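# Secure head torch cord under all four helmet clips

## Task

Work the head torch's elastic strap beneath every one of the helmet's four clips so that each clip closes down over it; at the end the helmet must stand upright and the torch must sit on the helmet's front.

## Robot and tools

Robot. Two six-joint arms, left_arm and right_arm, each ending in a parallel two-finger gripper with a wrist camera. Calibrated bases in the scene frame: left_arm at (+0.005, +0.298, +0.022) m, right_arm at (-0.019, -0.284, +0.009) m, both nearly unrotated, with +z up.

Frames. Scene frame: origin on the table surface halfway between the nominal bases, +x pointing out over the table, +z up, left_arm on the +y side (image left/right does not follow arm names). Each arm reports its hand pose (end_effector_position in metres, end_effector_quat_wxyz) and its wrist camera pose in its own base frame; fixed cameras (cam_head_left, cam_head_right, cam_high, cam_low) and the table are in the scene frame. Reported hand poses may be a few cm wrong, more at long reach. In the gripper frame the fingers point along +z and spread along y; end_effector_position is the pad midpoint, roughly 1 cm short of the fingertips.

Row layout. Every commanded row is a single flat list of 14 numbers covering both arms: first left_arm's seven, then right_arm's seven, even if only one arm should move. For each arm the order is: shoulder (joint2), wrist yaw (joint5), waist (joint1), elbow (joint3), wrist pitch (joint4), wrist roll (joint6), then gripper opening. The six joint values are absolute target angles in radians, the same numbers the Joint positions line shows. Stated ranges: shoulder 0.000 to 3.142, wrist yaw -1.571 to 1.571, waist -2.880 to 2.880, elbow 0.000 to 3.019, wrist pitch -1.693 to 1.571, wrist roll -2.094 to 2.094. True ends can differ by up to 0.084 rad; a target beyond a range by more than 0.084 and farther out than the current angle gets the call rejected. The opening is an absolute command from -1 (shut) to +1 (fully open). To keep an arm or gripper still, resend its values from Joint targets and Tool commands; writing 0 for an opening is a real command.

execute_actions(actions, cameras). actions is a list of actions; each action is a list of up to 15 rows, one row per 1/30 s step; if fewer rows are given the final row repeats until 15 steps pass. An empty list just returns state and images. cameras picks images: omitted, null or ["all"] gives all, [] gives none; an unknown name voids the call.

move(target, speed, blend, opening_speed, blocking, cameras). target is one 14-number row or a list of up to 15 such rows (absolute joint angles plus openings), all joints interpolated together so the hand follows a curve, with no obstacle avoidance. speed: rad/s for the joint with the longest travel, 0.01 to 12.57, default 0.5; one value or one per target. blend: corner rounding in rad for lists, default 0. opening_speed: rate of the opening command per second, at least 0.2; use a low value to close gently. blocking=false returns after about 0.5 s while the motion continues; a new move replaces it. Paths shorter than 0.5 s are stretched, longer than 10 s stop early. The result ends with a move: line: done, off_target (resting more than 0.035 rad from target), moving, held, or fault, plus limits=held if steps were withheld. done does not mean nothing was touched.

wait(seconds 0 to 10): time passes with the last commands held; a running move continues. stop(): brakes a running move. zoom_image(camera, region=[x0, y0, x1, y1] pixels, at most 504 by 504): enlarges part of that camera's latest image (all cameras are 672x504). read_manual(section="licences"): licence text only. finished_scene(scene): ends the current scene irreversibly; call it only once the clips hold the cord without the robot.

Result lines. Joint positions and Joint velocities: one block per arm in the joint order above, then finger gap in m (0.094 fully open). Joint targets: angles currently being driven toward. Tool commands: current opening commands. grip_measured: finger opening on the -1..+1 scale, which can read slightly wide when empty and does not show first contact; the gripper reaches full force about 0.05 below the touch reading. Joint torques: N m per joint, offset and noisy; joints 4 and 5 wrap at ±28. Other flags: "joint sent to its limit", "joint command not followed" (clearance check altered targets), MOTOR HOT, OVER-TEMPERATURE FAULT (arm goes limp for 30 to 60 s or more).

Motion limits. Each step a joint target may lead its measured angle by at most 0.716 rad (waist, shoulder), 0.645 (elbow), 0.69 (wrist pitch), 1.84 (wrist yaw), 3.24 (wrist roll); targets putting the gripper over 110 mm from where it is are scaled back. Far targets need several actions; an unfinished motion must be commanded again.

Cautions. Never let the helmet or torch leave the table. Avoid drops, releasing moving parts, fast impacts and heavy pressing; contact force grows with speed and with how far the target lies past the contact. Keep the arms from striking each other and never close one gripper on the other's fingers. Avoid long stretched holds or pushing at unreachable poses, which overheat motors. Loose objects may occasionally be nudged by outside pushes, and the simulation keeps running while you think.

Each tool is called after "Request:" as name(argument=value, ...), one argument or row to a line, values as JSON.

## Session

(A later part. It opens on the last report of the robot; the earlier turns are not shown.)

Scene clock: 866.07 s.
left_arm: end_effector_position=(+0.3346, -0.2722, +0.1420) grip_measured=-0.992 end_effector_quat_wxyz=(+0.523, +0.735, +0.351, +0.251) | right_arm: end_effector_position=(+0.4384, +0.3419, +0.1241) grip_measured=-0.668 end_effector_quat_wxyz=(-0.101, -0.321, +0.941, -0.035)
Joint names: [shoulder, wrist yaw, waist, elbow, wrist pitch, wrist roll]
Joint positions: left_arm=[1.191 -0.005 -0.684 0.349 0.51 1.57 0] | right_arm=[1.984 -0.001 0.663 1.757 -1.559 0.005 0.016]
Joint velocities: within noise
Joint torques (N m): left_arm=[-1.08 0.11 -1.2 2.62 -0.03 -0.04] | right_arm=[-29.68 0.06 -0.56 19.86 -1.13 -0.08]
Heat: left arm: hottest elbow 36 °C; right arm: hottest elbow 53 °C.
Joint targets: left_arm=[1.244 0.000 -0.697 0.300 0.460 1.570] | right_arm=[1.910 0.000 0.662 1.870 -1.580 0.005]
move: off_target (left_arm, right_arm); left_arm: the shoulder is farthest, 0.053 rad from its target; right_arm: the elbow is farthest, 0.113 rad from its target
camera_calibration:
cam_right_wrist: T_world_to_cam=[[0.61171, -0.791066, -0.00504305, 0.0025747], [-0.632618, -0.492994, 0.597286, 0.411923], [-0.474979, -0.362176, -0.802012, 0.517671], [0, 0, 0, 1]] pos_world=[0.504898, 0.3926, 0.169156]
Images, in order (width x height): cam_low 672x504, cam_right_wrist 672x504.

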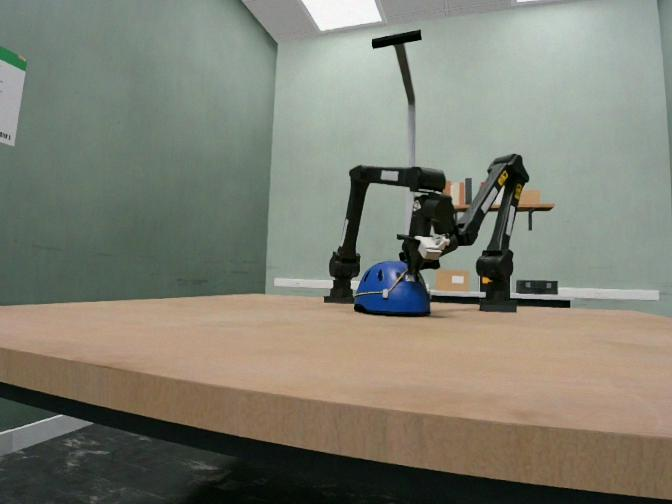

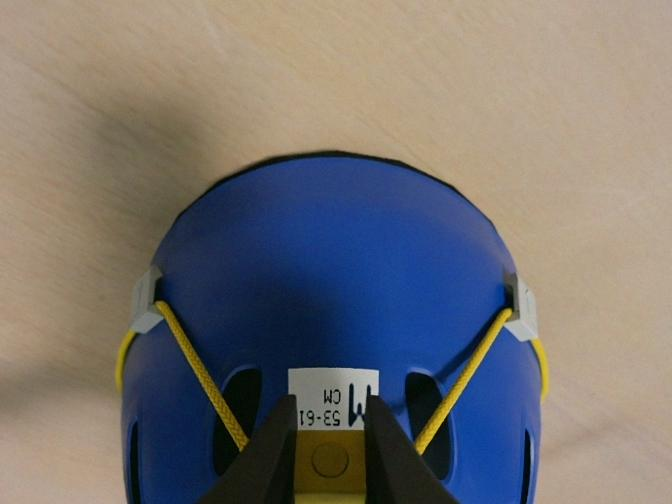

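Request:
move(
  target=[1.215,0,-0.697,0.40,0.46,1.57,-1,2.05,0,0.662,1.755,-1.40,0.005,-1],
  speed=0.12,
  cameras=["cam_low","cam_right_wrist"],
)

Request:
zoom_image(
  camera="cam_low",
  region=[350, 250, 450, 325],
)

Scene clock: 874.77 s.
left_arm: end_effector_position=(+0.3395, -0.2755, +0.1475) grip_measured=-0.992 end_effector_quat_wxyz=(+0.522, +0.735, +0.352, +0.251) | right_arm: end_effector_position=(+0.4639, +0.3616, +0.0864) grip_measured=-0.669 end_effector_quat_wxyz=(-0.061, -0.322, +0.944, -0.021)
Joint names: [shoulder, wrist yaw, waist, elbow, wrist pitch, wrist roll]
Joint positions: left_arm=[1.189 -0.008 -0.684 0.371 0.482 1.57 0] | right_arm=[2.04 0 0.663 1.754 -1.415 0.005 0.016]
Joint velocities: left_arm=[within noise] | right_arm=[0.005 -0.154 -0.015 0.002 0.012 -0.037 0.001]
Joint torques (N m): left_arm=[-3.25 0.26 -2.32 8.8 1.5 -0.07] | right_arm=[-22.3 0.05 -0.09 10.09 0.77 -0.06]
Heat: left arm: hottest elbow 36 °C; right arm: hottest elbow 54 °C.
Joint targets: left_arm=[1.215 0.000 -0.697 0.400 0.460 1.570] | right_arm=[2.050 0.000 0.662 1.755 -1.400 0.005]
move: done
camera_calibration:
cam_right_wrist: T_world_to_cam=[[0.612162, -0.790719, -0.00463299, 0.00208706], [-0.670351, -0.522065, 0.527332, 0.494415], [-0.41939, -0.319707, -0.849647, 0.469707], [0, 0, 0, 1]] pos_world=[0.527144, 0.409935, 0.138373]
Images, in order (width x height): cam_low 672x504, cam_right_wrist 672x504.

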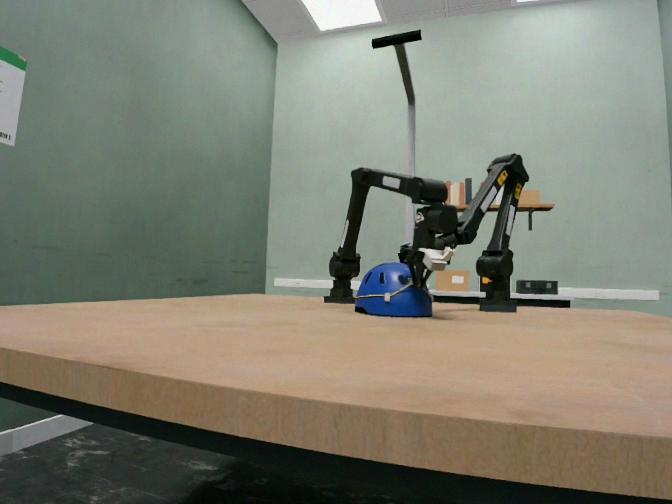

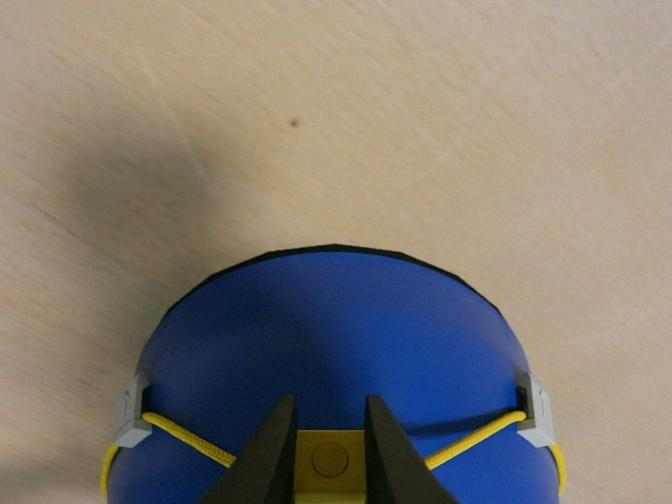

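Scaled by 5.040.

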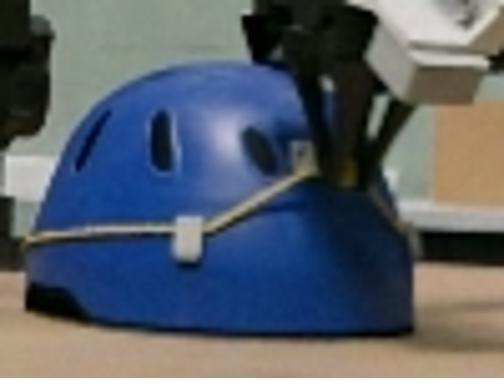

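Request:
move(
  target=[
    [1.10,0,-0.65,0.50,0.40,1.57,-1,2.075,0,0.662,1.722,-1.36,0.005,-1],
    [0.95,0.3,-0.1,0.50,0.2,1.57,-1,2.075,0,0.662,1.722,-1.36,0.005,-0.25],
  ],
  speed=[0.12,0.5],
  opening_speed=0.5,
  cameras=["cam_low","cam_right_wrist"],
)

Request:
zoom_image(
  camera="cam_low",
  region=[350, 250, 450, 325],
)

Scene clock: 885.73 s.
left_arm: end_effector_position=(+0.3797, -0.2427, +0.2106) grip_measured=-0.992 end_effector_quat_wxyz=(+0.544, +0.699, +0.372, +0.277) | right_arm: end_effector_position=(+0.4677, +0.3646, +0.0733) grip_measured=-0.669 end_effector_quat_wxyz=(-0.051, -0.322, +0.945, -0.018)
Joint names: [shoulder, wrist yaw, waist, elbow, wrist pitch, wrist roll]
Joint positions: left_arm=[1.08 0.067 -0.542 0.455 0.368 1.57 0] | right_arm=[2.049 0 0.663 1.735 -1.366 0.005 0.016]
Joint velocities: within noise
Joint torques (N m): left_arm=[-4.13 -0.16 -1.55 7.76 2.63 -0.04] | right_arm=[-20.89 0.01 -0.09 8.54 0.34 -0.11]
Heat: left arm: hottest elbow 37 °C; right arm: hottest elbow 51 °C.
Joint targets: left_arm=[1.087 0.064 -0.556 0.455 0.373 1.570] | right_arm=[2.075 0.000 0.662 1.722 -1.360 0.005]
Tool commands: left_gripper/opening=-1.0 right_gripper/opening=-1.0
move: held (left_arm; a check stopped the path); path passed 1 of 2 targets; target 2's new numbers were not sent; limits=held; left_arm: the waist is farthest, 0.442 rad from its target
joint command not followed: on one or more control steps a check withheld the commanded joint targets of the left arm, and it was not sent them on those steps.
cause: the commanded joint targets, or the way to them, would bring a part of the robot too close to another arm (this arm's fingers and the right arm's wrist (the part past the wrist yaw)).
camera_calibration:
cam_right_wrist: T_world_to_cam=[[0.612217, -0.790676, -0.00466197, 0.00195606], [-0.679107, -0.528831, 0.509069, 0.513241], [-0.404974, -0.308494, -0.860713, 0.45116], [0, 0, 0, 1]] pos_world=[0.530056, 0.412145, 0.127054]
Images, in order (width x height): cam_low 672x504, cam_right_wrist 672x504.

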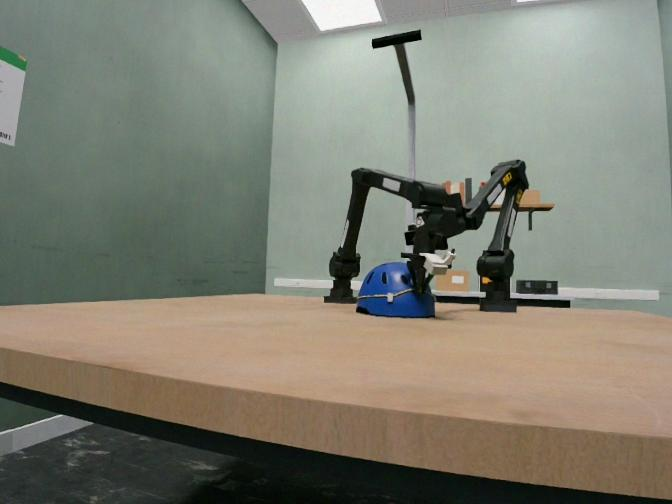

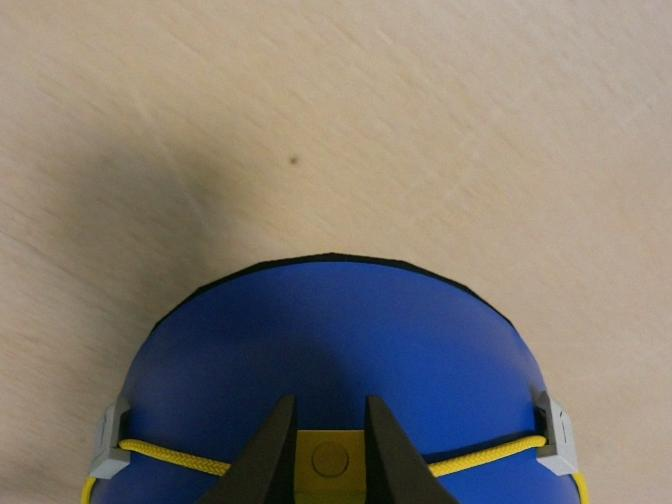

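Scaled by 5.040.

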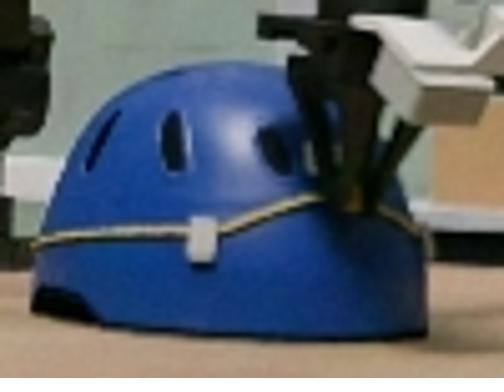

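Request:
move(
  target=[
    [0.8,0.0,-0.60,0.50,0.1,1.57,-1,2.09,0,0.662,1.706,-1.335,0.005,-1],
    [0.8,0.0,0.1,0.50,0.1,1.57,-1,2.09,0,0.662,1.706,-1.335,0.005,-0.25],
  ],
  speed=[0.3,0.5],
  opening_speed=0.5,
  cameras=["cam_low","cam_right_wrist"],
)

Request:
zoom_image(
  camera="cam_low",
  region=[350, 250, 450, 325],
)

Scene clock: 894.90 s.
left_arm: end_effector_position=(+0.4052, +0.0343, +0.2596) grip_measured=-0.992 end_effector_quat_wxyz=(+0.417, +0.533, +0.580, +0.454) | right_arm: end_effector_position=(+0.4668, +0.3639, +0.0586) grip_measured=-0.253 end_effector_quat_wxyz=(-0.054, -0.322, +0.945, -0.019)
Joint names: [shoulder, wrist yaw, waist, elbow, wrist pitch, wrist roll]
Joint positions: left_arm=[0.809 0.001 0.086 0.455 0.111 1.57 0] | right_arm=[2.063 0 0.663 1.718 -1.341 0.005 0.035]
Joint velocities: within noise
Joint torques (N m): left_arm=[-2.96 -0.14 0.97 12.31 1.81 -0.08] | right_arm=[-21.01 0.07 -0.5 8.79 0.14 -0.08]
Heat: left arm: hottest elbow 38 °C; right arm: hottest elbow 49 °C.
Joint targets: left_arm=[0.800 0.000 0.100 0.500 0.100 1.570] | right_arm=[2.090 0.000 0.662 1.706 -1.335 0.005]
move: off_target (left_arm); left_arm: the elbow is farthest, 0.045 rad from its target
camera_calibration:
cam_right_wrist: T_world_to_cam=[[0.612187, -0.790699, -0.0046231, 0.0018775], [-0.676366, -0.526677, 0.514918, 0.517359], [-0.40958, -0.312099, -0.857227, 0.44113], [0, 0, 0, 1]] pos_world=[0.529452, 0.411642, 0.11176]
Images, in order (width x height): cam_low 672x504, cam_right_wrist 672x504.

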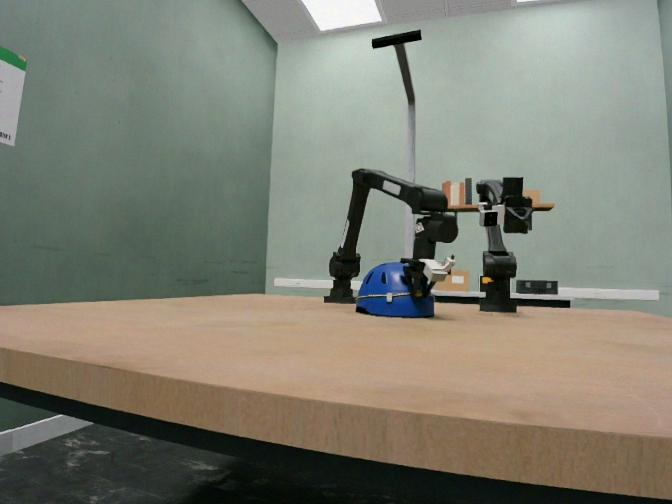

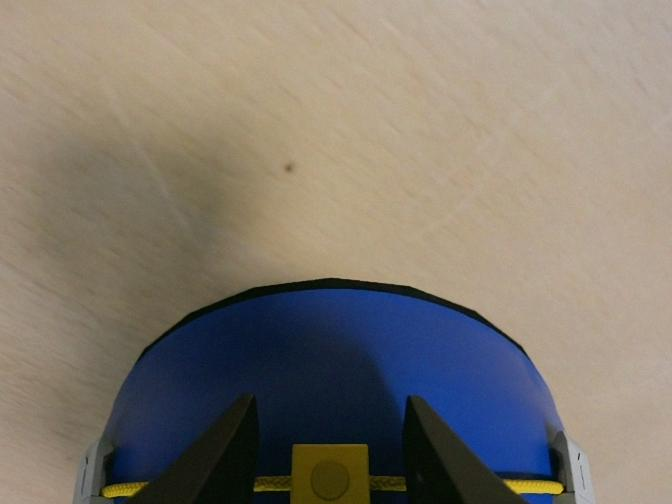

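Scaled by 5.040.

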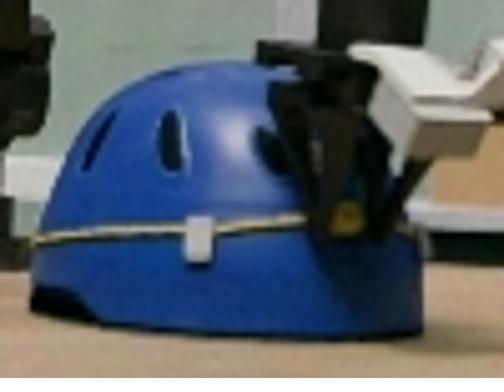

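Request:
move(
  target=[
    [0.8,0.0,0.1,0.50,0.1,1.57,-1,1.95,0,0.663,1.85,-1.5,0,-0.25],
    [0.8,0.0,0.1,0.50,0.1,1.57,-1,1.45,0,0.663,1.75,-1.5,0,0.2],
    [0.8,0.0,0.1,0.50,0.1,1.57,-1,0.766,0,0.600,0.72,-0.97,0,0.2],
  ],
  speed=[0.25,0.6,0.6],
  blend=0.08,
  opening_speed=0.5,
  cameras=["cam_head_left","cam_low","cam_right_wrist"],
)

Request:
zoom_image(
  camera="cam_low",
  region=[340, 250, 450, 330],
)

Scene clock: 917.90 s.
left_arm: end_effector_position=(+0.4052, +0.0343, +0.2595) grip_measured=-0.992 end_effector_quat_wxyz=(+0.417, +0.533, +0.580, +0.453) | right_arm: end_effector_position=(+0.2524, +0.1759, +0.2168) grip_measured=+0.198 end_effector_quat_wxyz=(+0.255, -0.287, +0.920, +0.081)
Joint names: [shoulder, wrist yaw, waist, elbow, wrist pitch, wrist roll]
Joint positions: left_arm=[0.809 0.001 0.086 0.455 0.111 1.57 0] | right_arm=[0.776 0 0.61 0.732 -0.984 0.005 0.056]
Joint velocities: within noise
Joint torques (N m): left_arm=[-2.73 -0.13 0.44 12.44 1.72 -0.04] | right_arm=[-6.18 0.08 -1.2 10.76 1.84 -0.13]
Heat: left arm: hottest elbow 41 °C; right arm: hottest elbow 47 °C.
Joint targets: left_arm=[0.800 0.000 0.100 0.500 0.100 1.570] | right_arm=[0.766 0.000 0.600 0.720 -0.970 0.000]
move: off_target (left_arm); blend cut to 0 rad at target 2; left_arm: the elbow is farthest, 0.045 rad from its target
camera_calibration:
cam_right_wrist: T_world_to_cam=[[0.572772, -0.819691, -0.00619585, 0.000711588], [-0.814541, -0.568292, -0.116478, 0.370993], [0.0919552, 0.0717623, -0.993174, 0.26564], [0, 0, 0, 1]] pos_world=[0.277354, 0.192353, 0.307044]
Images, in order (width x height): cam_head_left 672x504, cam_low 672x504, cam_right_wrist 672x504.

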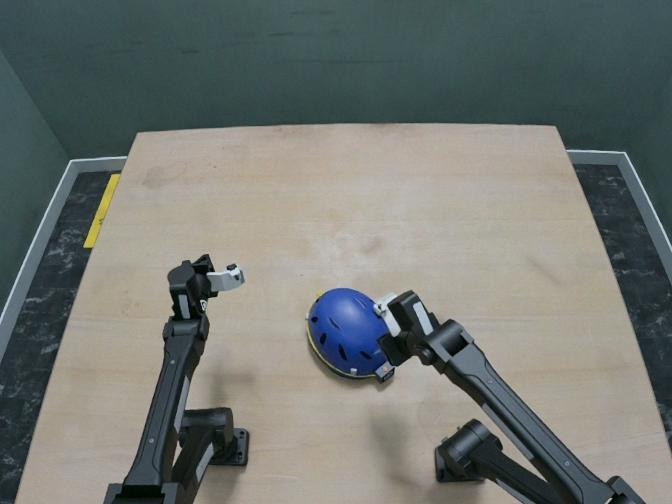

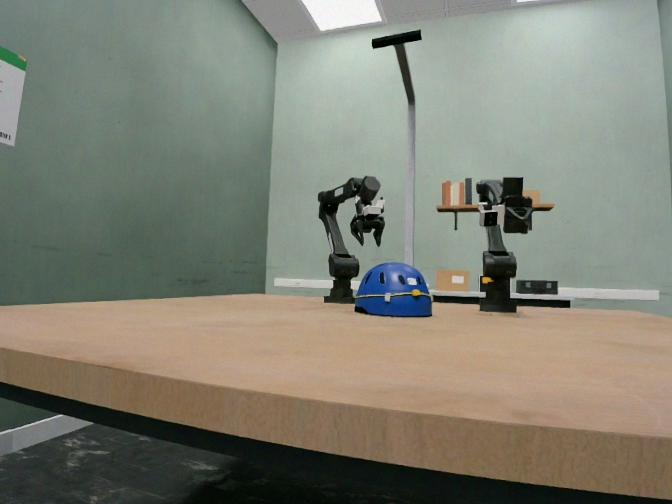

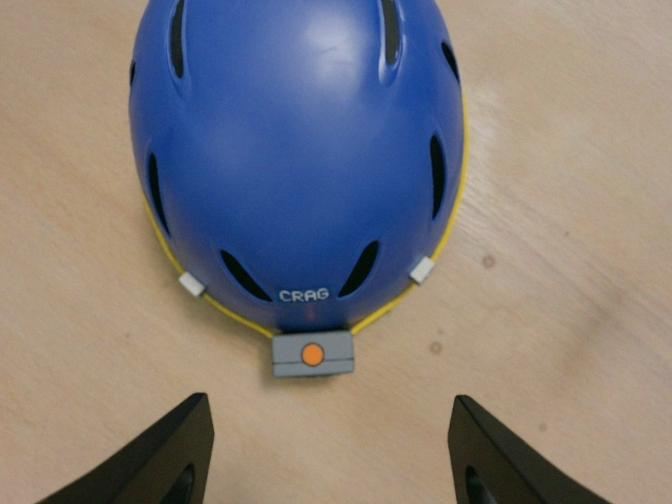

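Scaled by 4.582.

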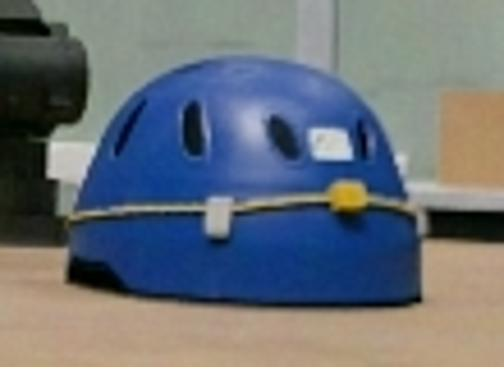

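Request:
move(
  target=[
    [0.8,0.0,0.1,0.50,0.1,1.57,-1,0.4763,0,0.654,0.188,-0.487,0,0.5],
  ],
  speed=0.4,
  cameras=["cam_head_left","cam_head_right","cam_right_wrist"],
)

Scene clock: 936.63 s.
left_arm: end_effector_position=(+0.4051, +0.0343, +0.2594) grip_measured=-0.992 end_effector_quat_wxyz=(+0.417, +0.533, +0.580, +0.453) | right_arm: end_effector_position=(+0.2067, +0.1546, +0.0844) grip_measured=+0.498 end_effector_quat_wxyz=(+0.361, -0.290, +0.878, +0.121)
Joint names: [shoulder, wrist yaw, waist, elbow, wrist pitch, wrist roll]
Joint positions: left_arm=[0.809 0.001 0.086 0.455 0.11 1.57 0] | right_arm=[0.487 0 0.644 0.199 -0.502 0.005 0.07]
Joint velocities: within noise
Joint torques (N m): left_arm=[-3.31 -0.18 0.56 12.56 1.83 -0.09] | right_arm=[-2.43 0.04 0.26 10.54 2.24 -0.11]
Heat: left arm: hottest elbow 43 °C; right arm: hottest elbow 45 °C.
Joint targets: left_arm=[0.800 0.000 0.100 0.500 0.100 1.570] | right_arm=[0.476 0.000 0.654 0.188 -0.487 0.000]
move: off_target (left_arm); left_arm: the elbow is farthest, 0.045 rad from its target
camera_calibration:
cam_right_wrist: T_world_to_cam=[[0.601154, -0.79911, -0.0061289, -0.000509495], [-0.750636, -0.562024, -0.347384, 0.311481], [0.274153, 0.213432, -0.937703, 0.0756198], [0, 0, 0, 1]] pos_world=[0.213384, 0.158513, 0.179109]
Images, in order (width x height): cam_head_left 672x504, cam_head_right 672x504, cam_right_wrist 672x504.

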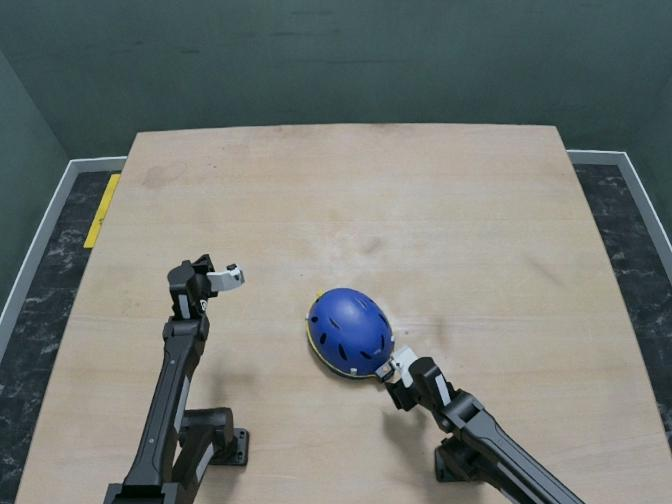

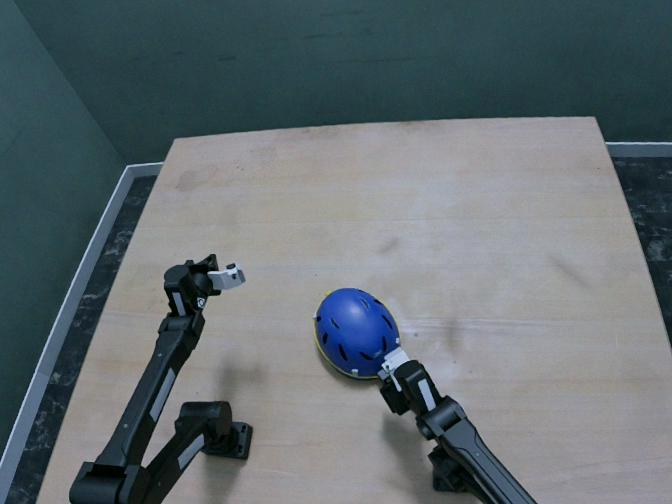

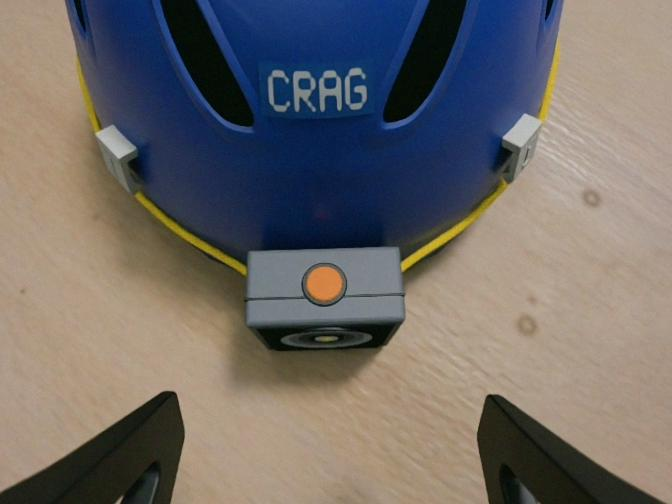

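Request:
move(
  target=[
    [0.8,0.0,0.1,0.50,0.1,1.57,-1,1.004,0,0.664,0.150,0.065,0,0.5],
  ],
  speed=0.2,
  cameras=["cam_head_right","cam_right_wrist"],
)

Request:
zoom_image(
  camera="cam_head_right",
  region=[340, 320, 440, 420],
)

Scene clock: 952.53 s.
left_arm: end_effector_position=(+0.4051, +0.0343, +0.2594) grip_measured=-0.992 end_effector_quat_wxyz=(+0.417, +0.533, +0.580, +0.453) | right_arm: end_effector_position=(+0.2411, +0.1841, +0.0289) grip_measured=+0.498 end_effector_quat_wxyz=(+0.363, -0.294, +0.875, +0.124)
Joint names: [shoulder, wrist yaw, waist, elbow, wrist pitch, wrist roll]
Joint positions: left_arm=[0.809 0.001 0.086 0.455 0.11 1.57 0] | right_arm=[0.993 0 0.654 0.161 0.049 0.005 0.07]
Joint velocities: within noise
Joint torques (N m): left_arm=[-3.78 -0.17 0.85 12.36 1.78 -0.04] | right_arm=[-3.9 0.06 0.44 7.72 2.44 -0.15]
Heat: left arm: hottest elbow 44 °C; right arm: hottest elbow 45 °C.
Joint targets: left_arm=[0.800 0.000 0.100 0.500 0.100 1.570] | right_arm=[1.004 0.000 0.664 0.150 0.065 0.000]
move: off_target (left_arm); left_arm: the elbow is farthest, 0.045 rad from its target
camera_calibration:
cam_right_wrist: T_world_to_cam=[[0.60906, -0.793101, -0.00609615, -0.000921048], [-0.743034, -0.56789, -0.35412, 0.334047], [0.27739, 0.22021, -0.93518, 0.00569134], [0, 0, 0, 1]] pos_world=[0.24719, 0.187718, 0.123609]
Images, in order (width x height): cam_head_right 672x504, cam_right_wrist 672x504.

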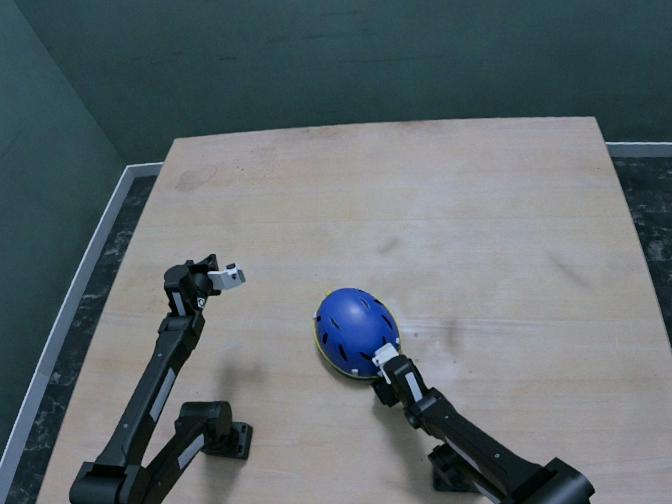

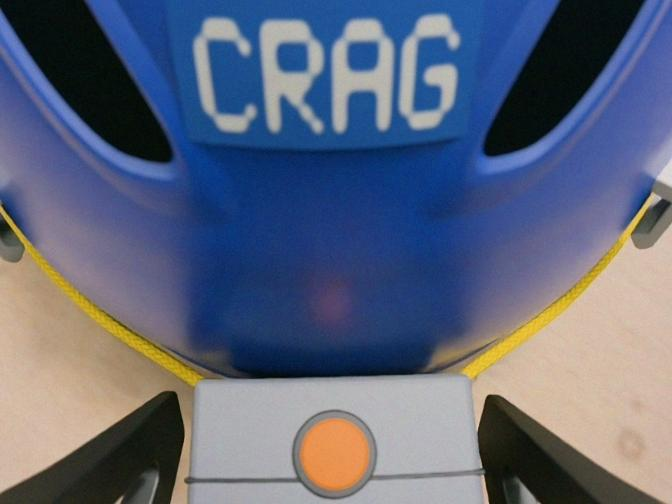

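Scaled by 5.040.

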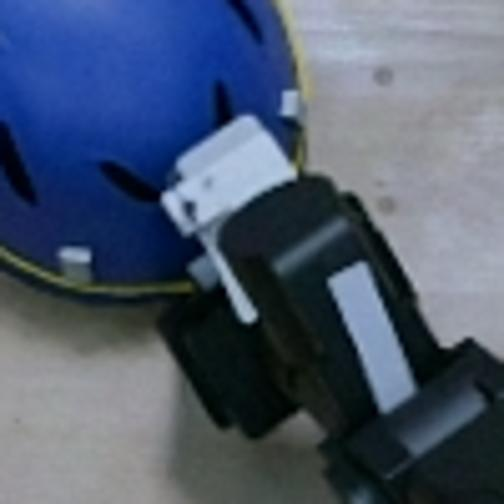

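Request:
move(
  target=[
    [1.2,0.0,0.1,1.3,-1.0,0.3,-1,1.004,0,0.664,0.150,0.065,0,0.5],
    [1.45,0.0,-0.72,1.42,-1.361,0,-1,1.004,0,0.664,0.150,0.065,0,0.2],
    [1.5605,0.0,-0.73,1.370,-1.361,0,-1,1.004,0,0.664,0.150,0.065,0,-1],
  ],
  speed=[0.6,0.6,0.3],
  opening_speed=0.3,
  cameras=["cam_low","cam_head_left","cam_left_wrist","cam_right_wrist"],
)

Scene clock: 980.60 s.
left_arm: end_effector_position=(+0.3520, -0.3069, +0.1974) grip_measured=-0.992 end_effector_quat_wxyz=(+0.019, +0.354, +0.935, -0.008) | right_arm: end_effector_position=(+0.2410, +0.1841, +0.0287) grip_measured=+0.053 end_effector_quat_wxyz=(+0.363, -0.294, +0.875, +0.124)
Joint names: [shoulder, wrist yaw, waist, elbow, wrist pitch, wrist roll]
Joint positions: left_arm=[1.548 0.001 -0.716 1.37 -1.352 0.008 0] | right_arm=[0.994 0 0.654 0.16 0.05 0.005 0.049]
Joint velocities: within noise
Joint torques (N m): left_arm=[-12.34 -0.13 -1.79 7.99 -0.08 -0.05] | right_arm=[-3.78 0.1 0.26 7.53 2.41 -0.12]
Heat: left arm: hottest elbow 45 °C; right arm: hottest elbow 43 °C.
Joint targets: left_arm=[1.560 0.000 -0.730 1.370 -1.361 0.000] | right_arm=[1.004 0.000 0.664 0.150 0.065 0.000]
Tool commands: left_gripper/opening=-1.0 right_gripper/opening=-0.82
move: done (path cut at 10 s)
camera_calibration:
cam_left_wrist: T_world_to_cam=[[-0.663691, -0.747899, 0.0126829, 0.00169931], [-0.686821, 0.616031, 0.385723, 0.394976], [-0.296295, 0.24729, -0.922527, 0.451771], [0, 0, 0, 1]] pos_world=[0.406263, -0.353765, 0.264399]
cam_right_wrist: T_world_to_cam=[[0.60906, -0.793101, -0.00609615, -0.00100097], [-0.743034, -0.56789, -0.35412, 0.333955], [0.27739, 0.22021, -0.93518, 0.00561985], [0, 0, 0, 1]] pos_world=[0.24719, 0.187618, 0.123509]
Images, in order (width x height): cam_head_left 672x504, cam_low 672x504, cam_left_wrist 672x504, cam_right_wrist 672x504.

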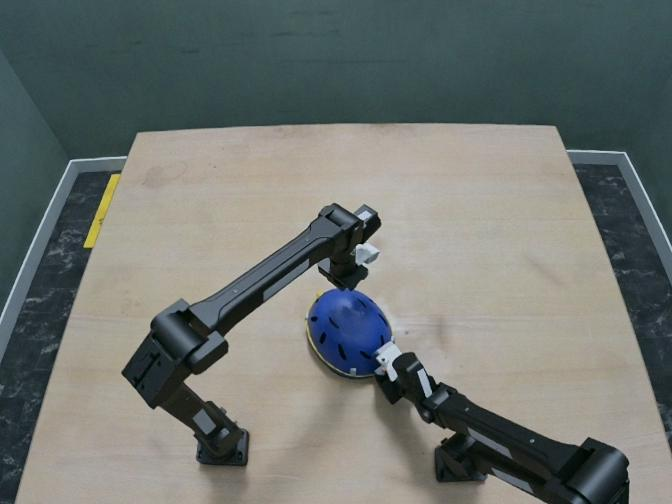

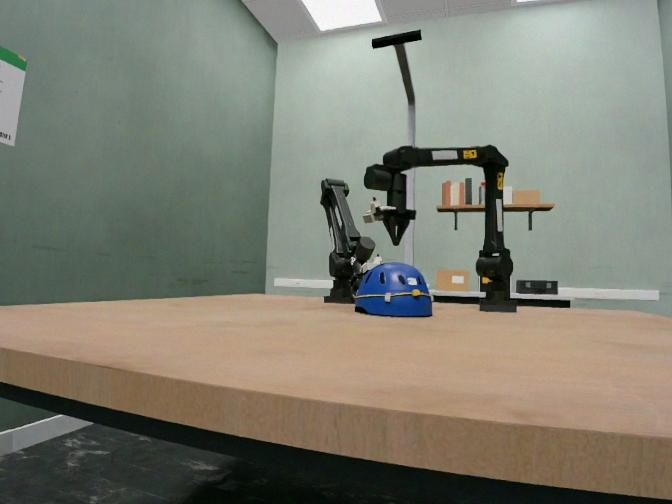

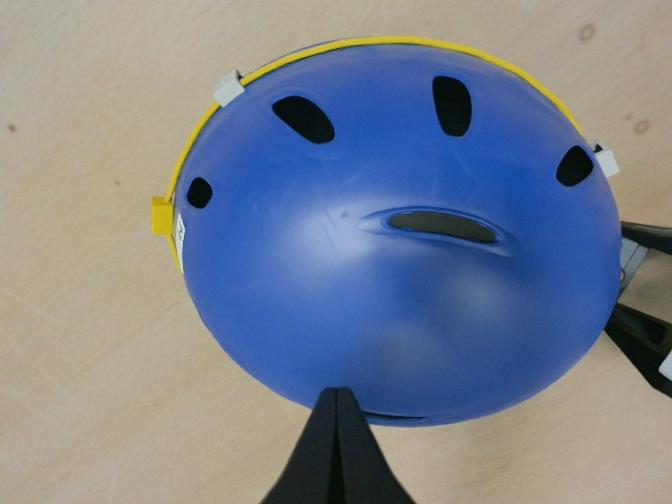

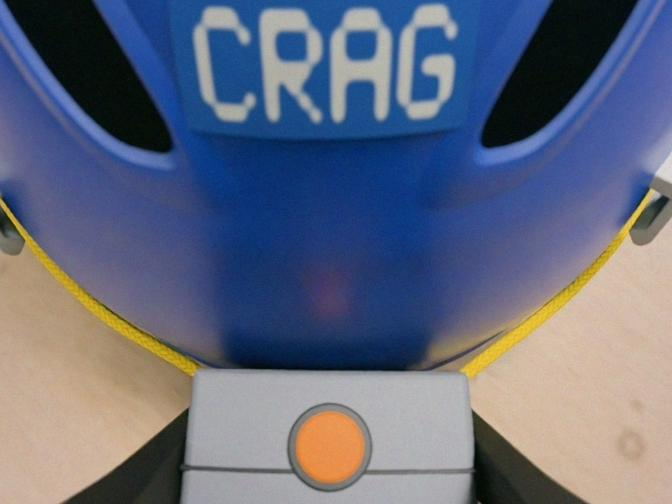

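Request:
move(
  target=[
    [1.602,0.0,-0.73,1.318,-1.257,0,-1,1.004,0,0.664,0.150,0.065,0,-1],
  ],
  speed=0.15,
  opening_speed=0.3,
  cameras=["cam_low","cam_left_wrist"],
)

Request:
zoom_image(
  camera="cam_low",
  region=[340, 240, 450, 325],
)

Scene clock: 992.77 s.
left_arm: end_effector_position=(+0.3574, -0.3116, +0.1671) grip_measured=-0.992 end_effector_quat_wxyz=(+0.022, +0.354, +0.935, -0.009) | right_arm: end_effector_position=(+0.2410, +0.1841, +0.0287) grip_measured=+0.053 end_effector_quat_wxyz=(+0.363, -0.294, +0.875, +0.124)
Joint names: [shoulder, wrist yaw, waist, elbow, wrist pitch, wrist roll]
Joint positions: left_arm=[1.579 0.001 -0.716 1.325 -1.27 0.008 0] | right_arm=[0.994 0 0.654 0.16 0.05 0.005 0.049]
Joint velocities: within noise
Joint torques (N m): left_arm=[-11.69 -0.11 -1.73 7.39 1.17 -0.06] | right_arm=[-3.72 0.07 0.32 7.77 2.29 -0.14]
Heat: left arm: hottest elbow 44 °C; right arm: hottest elbow 42 °C.
Joint targets: left_arm=[1.602 0.000 -0.730 1.318 -1.257 0.000] | right_arm=[1.004 0.000 0.664 0.150 0.065 0.000]
move: done
camera_calibration:
cam_left_wrist: T_world_to_cam=[[-0.66377, -0.747831, 0.0125999, 0.00224736], [-0.688578, 0.617581, 0.38007, 0.415278], [-0.292009, 0.243603, -0.924872, 0.424348], [0, 0, 0, 1]] pos_world=[0.411357, -0.35816, 0.234605]
Images, in order (width x height): cam_low 672x504, cam_left_wrist 672x504.

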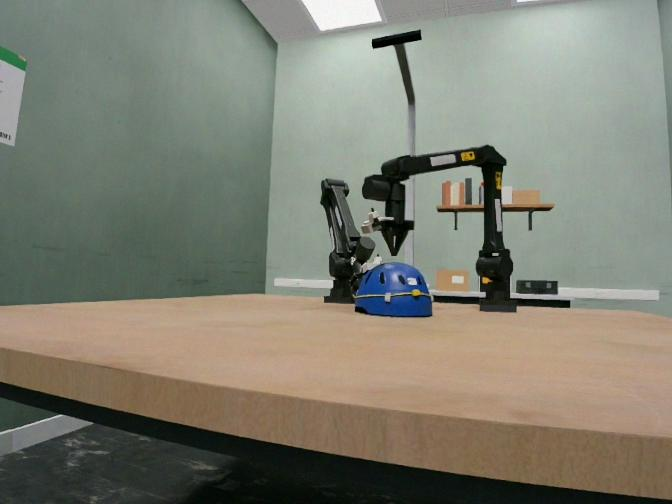

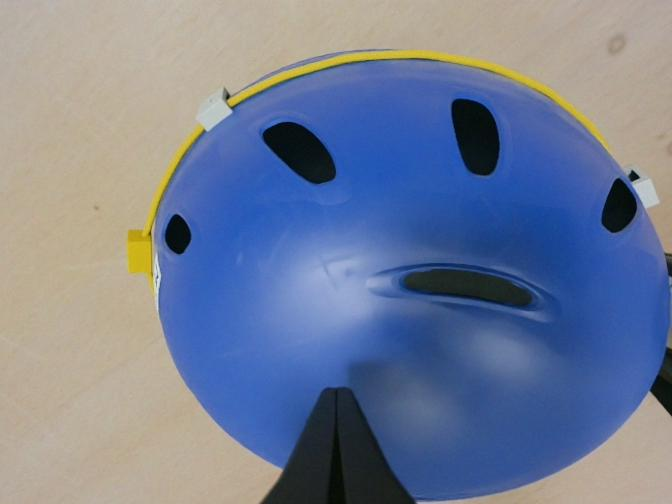

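Scaled by 4.582.

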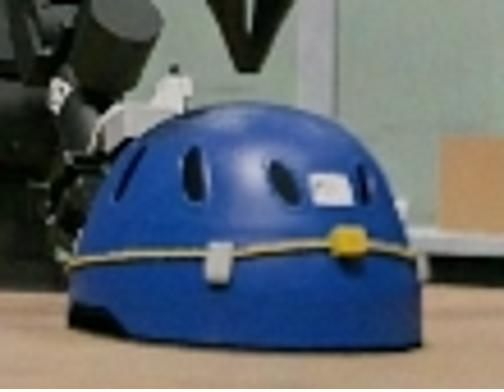

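Request:
move(
  target=[
    [1.612,0.0,-0.73,1.272,-1.207,0,-1,1.004,0,0.664,0.150,0.065,0,-1],
    [1.615,0.0,-0.73,1.225,-1.17,0,-1,1.004,0,0.664,0.150,0.065,0,-1],
  ],
  speed=[0.1,0.05],
  opening_speed=0.3,
  cameras=["cam_low","cam_left_wrist"],
)

Request:
zoom_image(
  camera="cam_low",
  region=[340, 240, 450, 325],
)

Scene clock: 999.67 s.
left_arm: end_effector_position=(+0.3571, -0.3111, +0.1450) grip_measured=-0.992 end_effector_quat_wxyz=(+0.034, +0.354, +0.935, -0.013) | right_arm: end_effector_position=(+0.2410, +0.1841, +0.0287) grip_measured=+0.053 end_effector_quat_wxyz=(+0.363, -0.294, +0.875, +0.124)
Joint names: [shoulder, wrist yaw, waist, elbow, wrist pitch, wrist roll]
Joint positions: left_arm=[1.578 0 -0.716 1.263 -1.182 0.008 0] | right_arm=[0.994 0 0.654 0.16 0.05 0.005 0.049]
Joint velocities: within noise
Joint torques (N m): left_arm=[-9.82 -0.06 -1.49 4.53 1.02 -0.04] | right_arm=[-3.66 0.1 0.26 7.75 2.39 -0.11]
Heat: left arm: hottest elbow 43 °C; right arm: hottest elbow 42 °C.
Joint targets: left_arm=[1.615 0.000 -0.730 1.225 -1.170 0.000] | right_arm=[1.004 0.000 0.664 0.150 0.065 0.000]
move: off_target (left_arm); left_arm: the elbow is farthest, 0.038 rad from its target
camera_calibration:
cam_left_wrist: T_world_to_cam=[[-0.663947, -0.747695, 0.011221, 0.0029109], [-0.696094, 0.623468, 0.356007, 0.431188], [-0.27318, 0.228559, -0.934416, 0.39369], [0, 0, 0, 1]] pos_world=[0.409628, -0.356637, 0.214332]
Images, in order (width x height): cam_low 672x504, cam_left_wrist 672x504.

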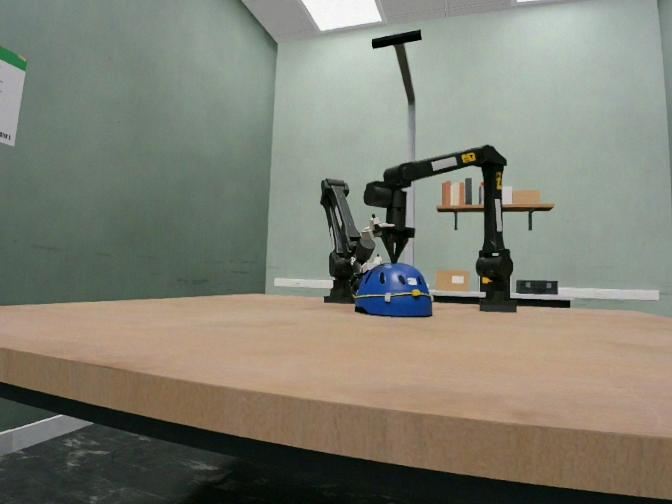

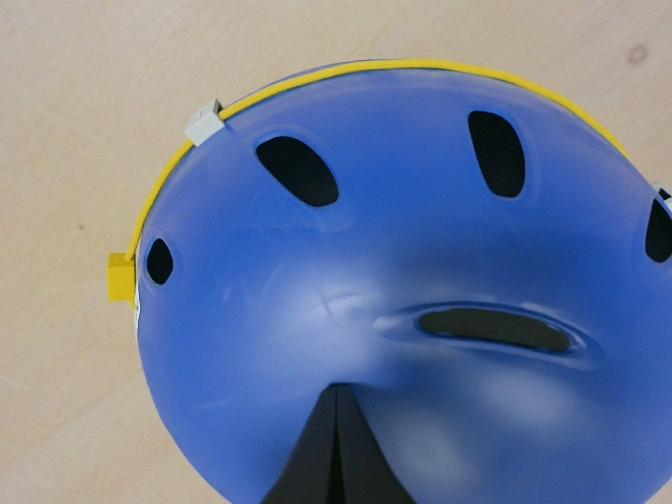

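Scaled by 4.582.

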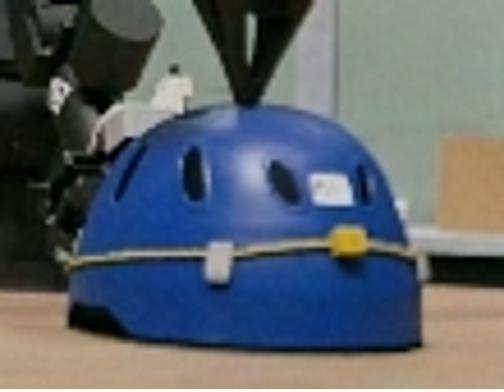

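Request:
move(
  target=[
    [1.615,0.0,-0.73,1.15,-1.15,0,-1,1.000,0,0.664,0.155,0.065,0,-1],
    [1.615,0.0,-0.73,1.15,-1.15,0,-1,0.895,0,0.664,0.23,-0.063,0,-1],
    [1.615,0.0,-0.73,1.15,-1.15,0,-1,0.835,0,0.664,0.275,-0.167,0,-1],
  ],
  speed=[0.06,0.08,0.08],
  cameras=["cam_low","cam_left_wrist","cam_right_wrist","cam_head_left"],
)

Request:
zoom_image(
  camera="cam_low",
  region=[340, 240, 450, 325],
)

Scene clock: 1019.90 s.
left_arm: end_effector_position=(+0.3532, -0.3078, +0.1431) grip_measured=-0.992 end_effector_quat_wxyz=(+0.053, +0.353, +0.934, -0.019) | right_arm: end_effector_position=(+0.2411, +0.1843, +0.0588) grip_measured=+0.053 end_effector_quat_wxyz=(+0.360, -0.295, +0.877, +0.123)
Joint names: [shoulder, wrist yaw, waist, elbow, wrist pitch, wrist roll]
Joint positions: left_arm=[1.544 0 -0.716 1.215 -1.13 0.007 0] | right_arm=[0.849 0 0.654 0.216 -0.157 0.005 0.049]
Joint velocities: within noise
Joint torques (N m): left_arm=[-7.47 -0.06 -2.08 2.55 -0.29 -0.02] | right_arm=[-5.83 0.02 0.38 15.1 1.14 -0.13]
Heat: left arm: hottest elbow 40 °C; right arm: hottest elbow 42 °C.
Joint targets: left_arm=[1.615 0.000 -0.730 1.150 -1.150 0.000] | right_arm=[0.835 0.000 0.664 0.275 -0.167 0.000]
move: off_target (left_arm, right_arm); left_arm: the shoulder is farthest, 0.071 rad from its target; right_arm: the elbow is farthest, 0.059 rad from its target
camera_calibration:
cam_left_wrist: T_world_to_cam=[[-0.663425, -0.748163, 0.0109731, 0.00269338], [-0.706693, 0.631336, 0.319373, 0.438453], [-0.245871, 0.204125, -0.947566, 0.374779], [0, 0, 0, 1]] pos_world=[0.403785, -0.351298, 0.215068]
cam_right_wrist: T_world_to_cam=[[0.609322, -0.792899, -0.00610733, -0.00072957], [-0.744919, -0.569778, -0.347057, 0.345151], [0.271701, 0.216019, -0.937824, 0.0359625], [0, 0, 0, 1]] pos_world=[0.247783, 0.188313, 0.153509]
Images, in order (width x height): cam_head_left 672x504, cam_low 672x504, cam_left_wrist 672x504, cam_right_wrist 672x504.

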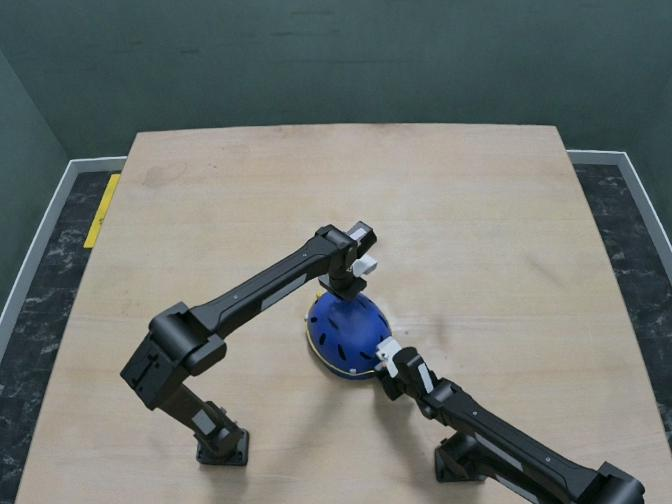

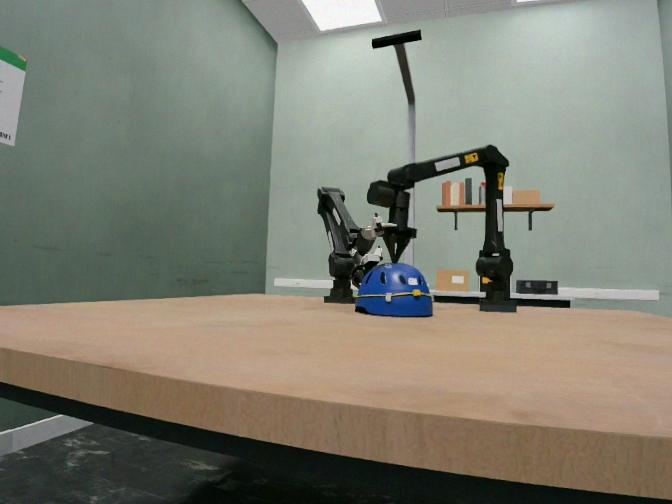

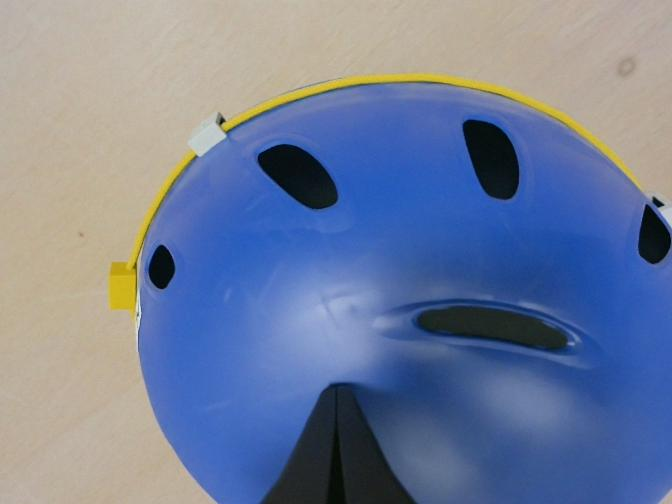

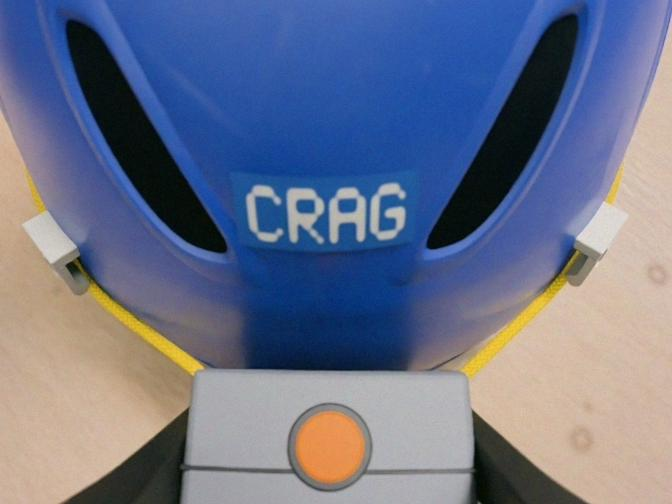

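Scaled by 4.582.

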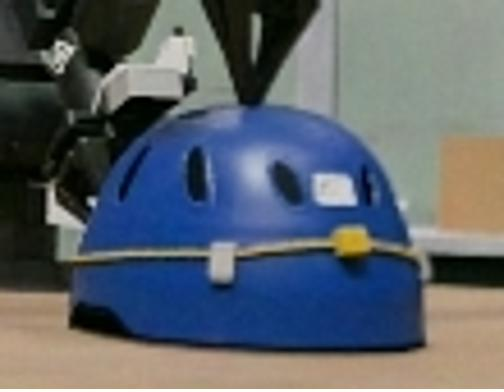

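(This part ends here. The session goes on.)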